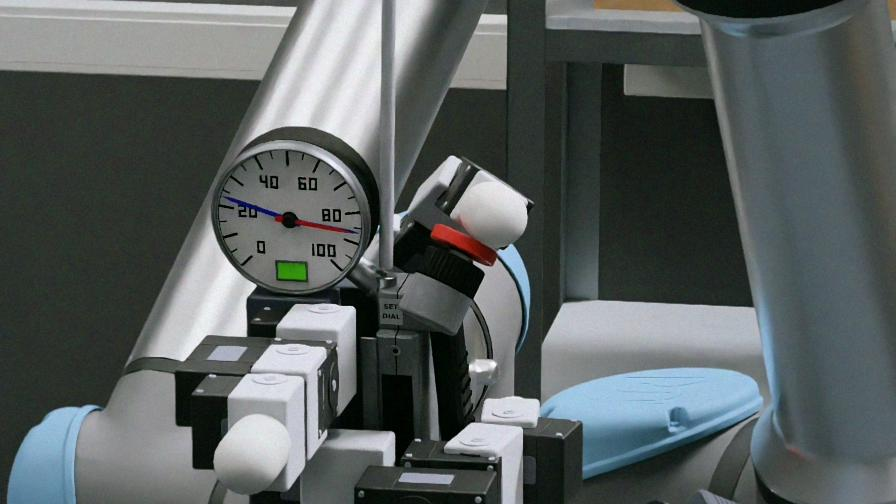

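Scaled by 5.040 from the camera's 896x504 image, which has a finer 1280x720 frame.

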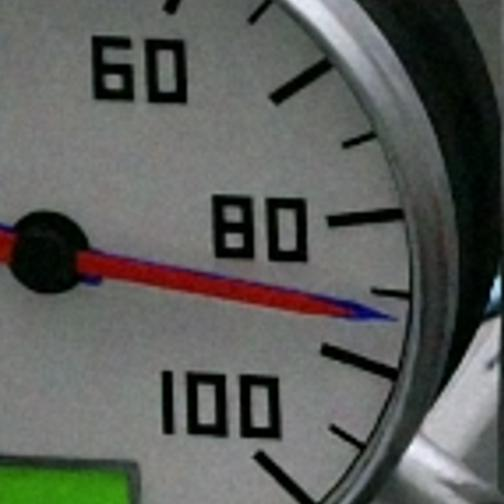

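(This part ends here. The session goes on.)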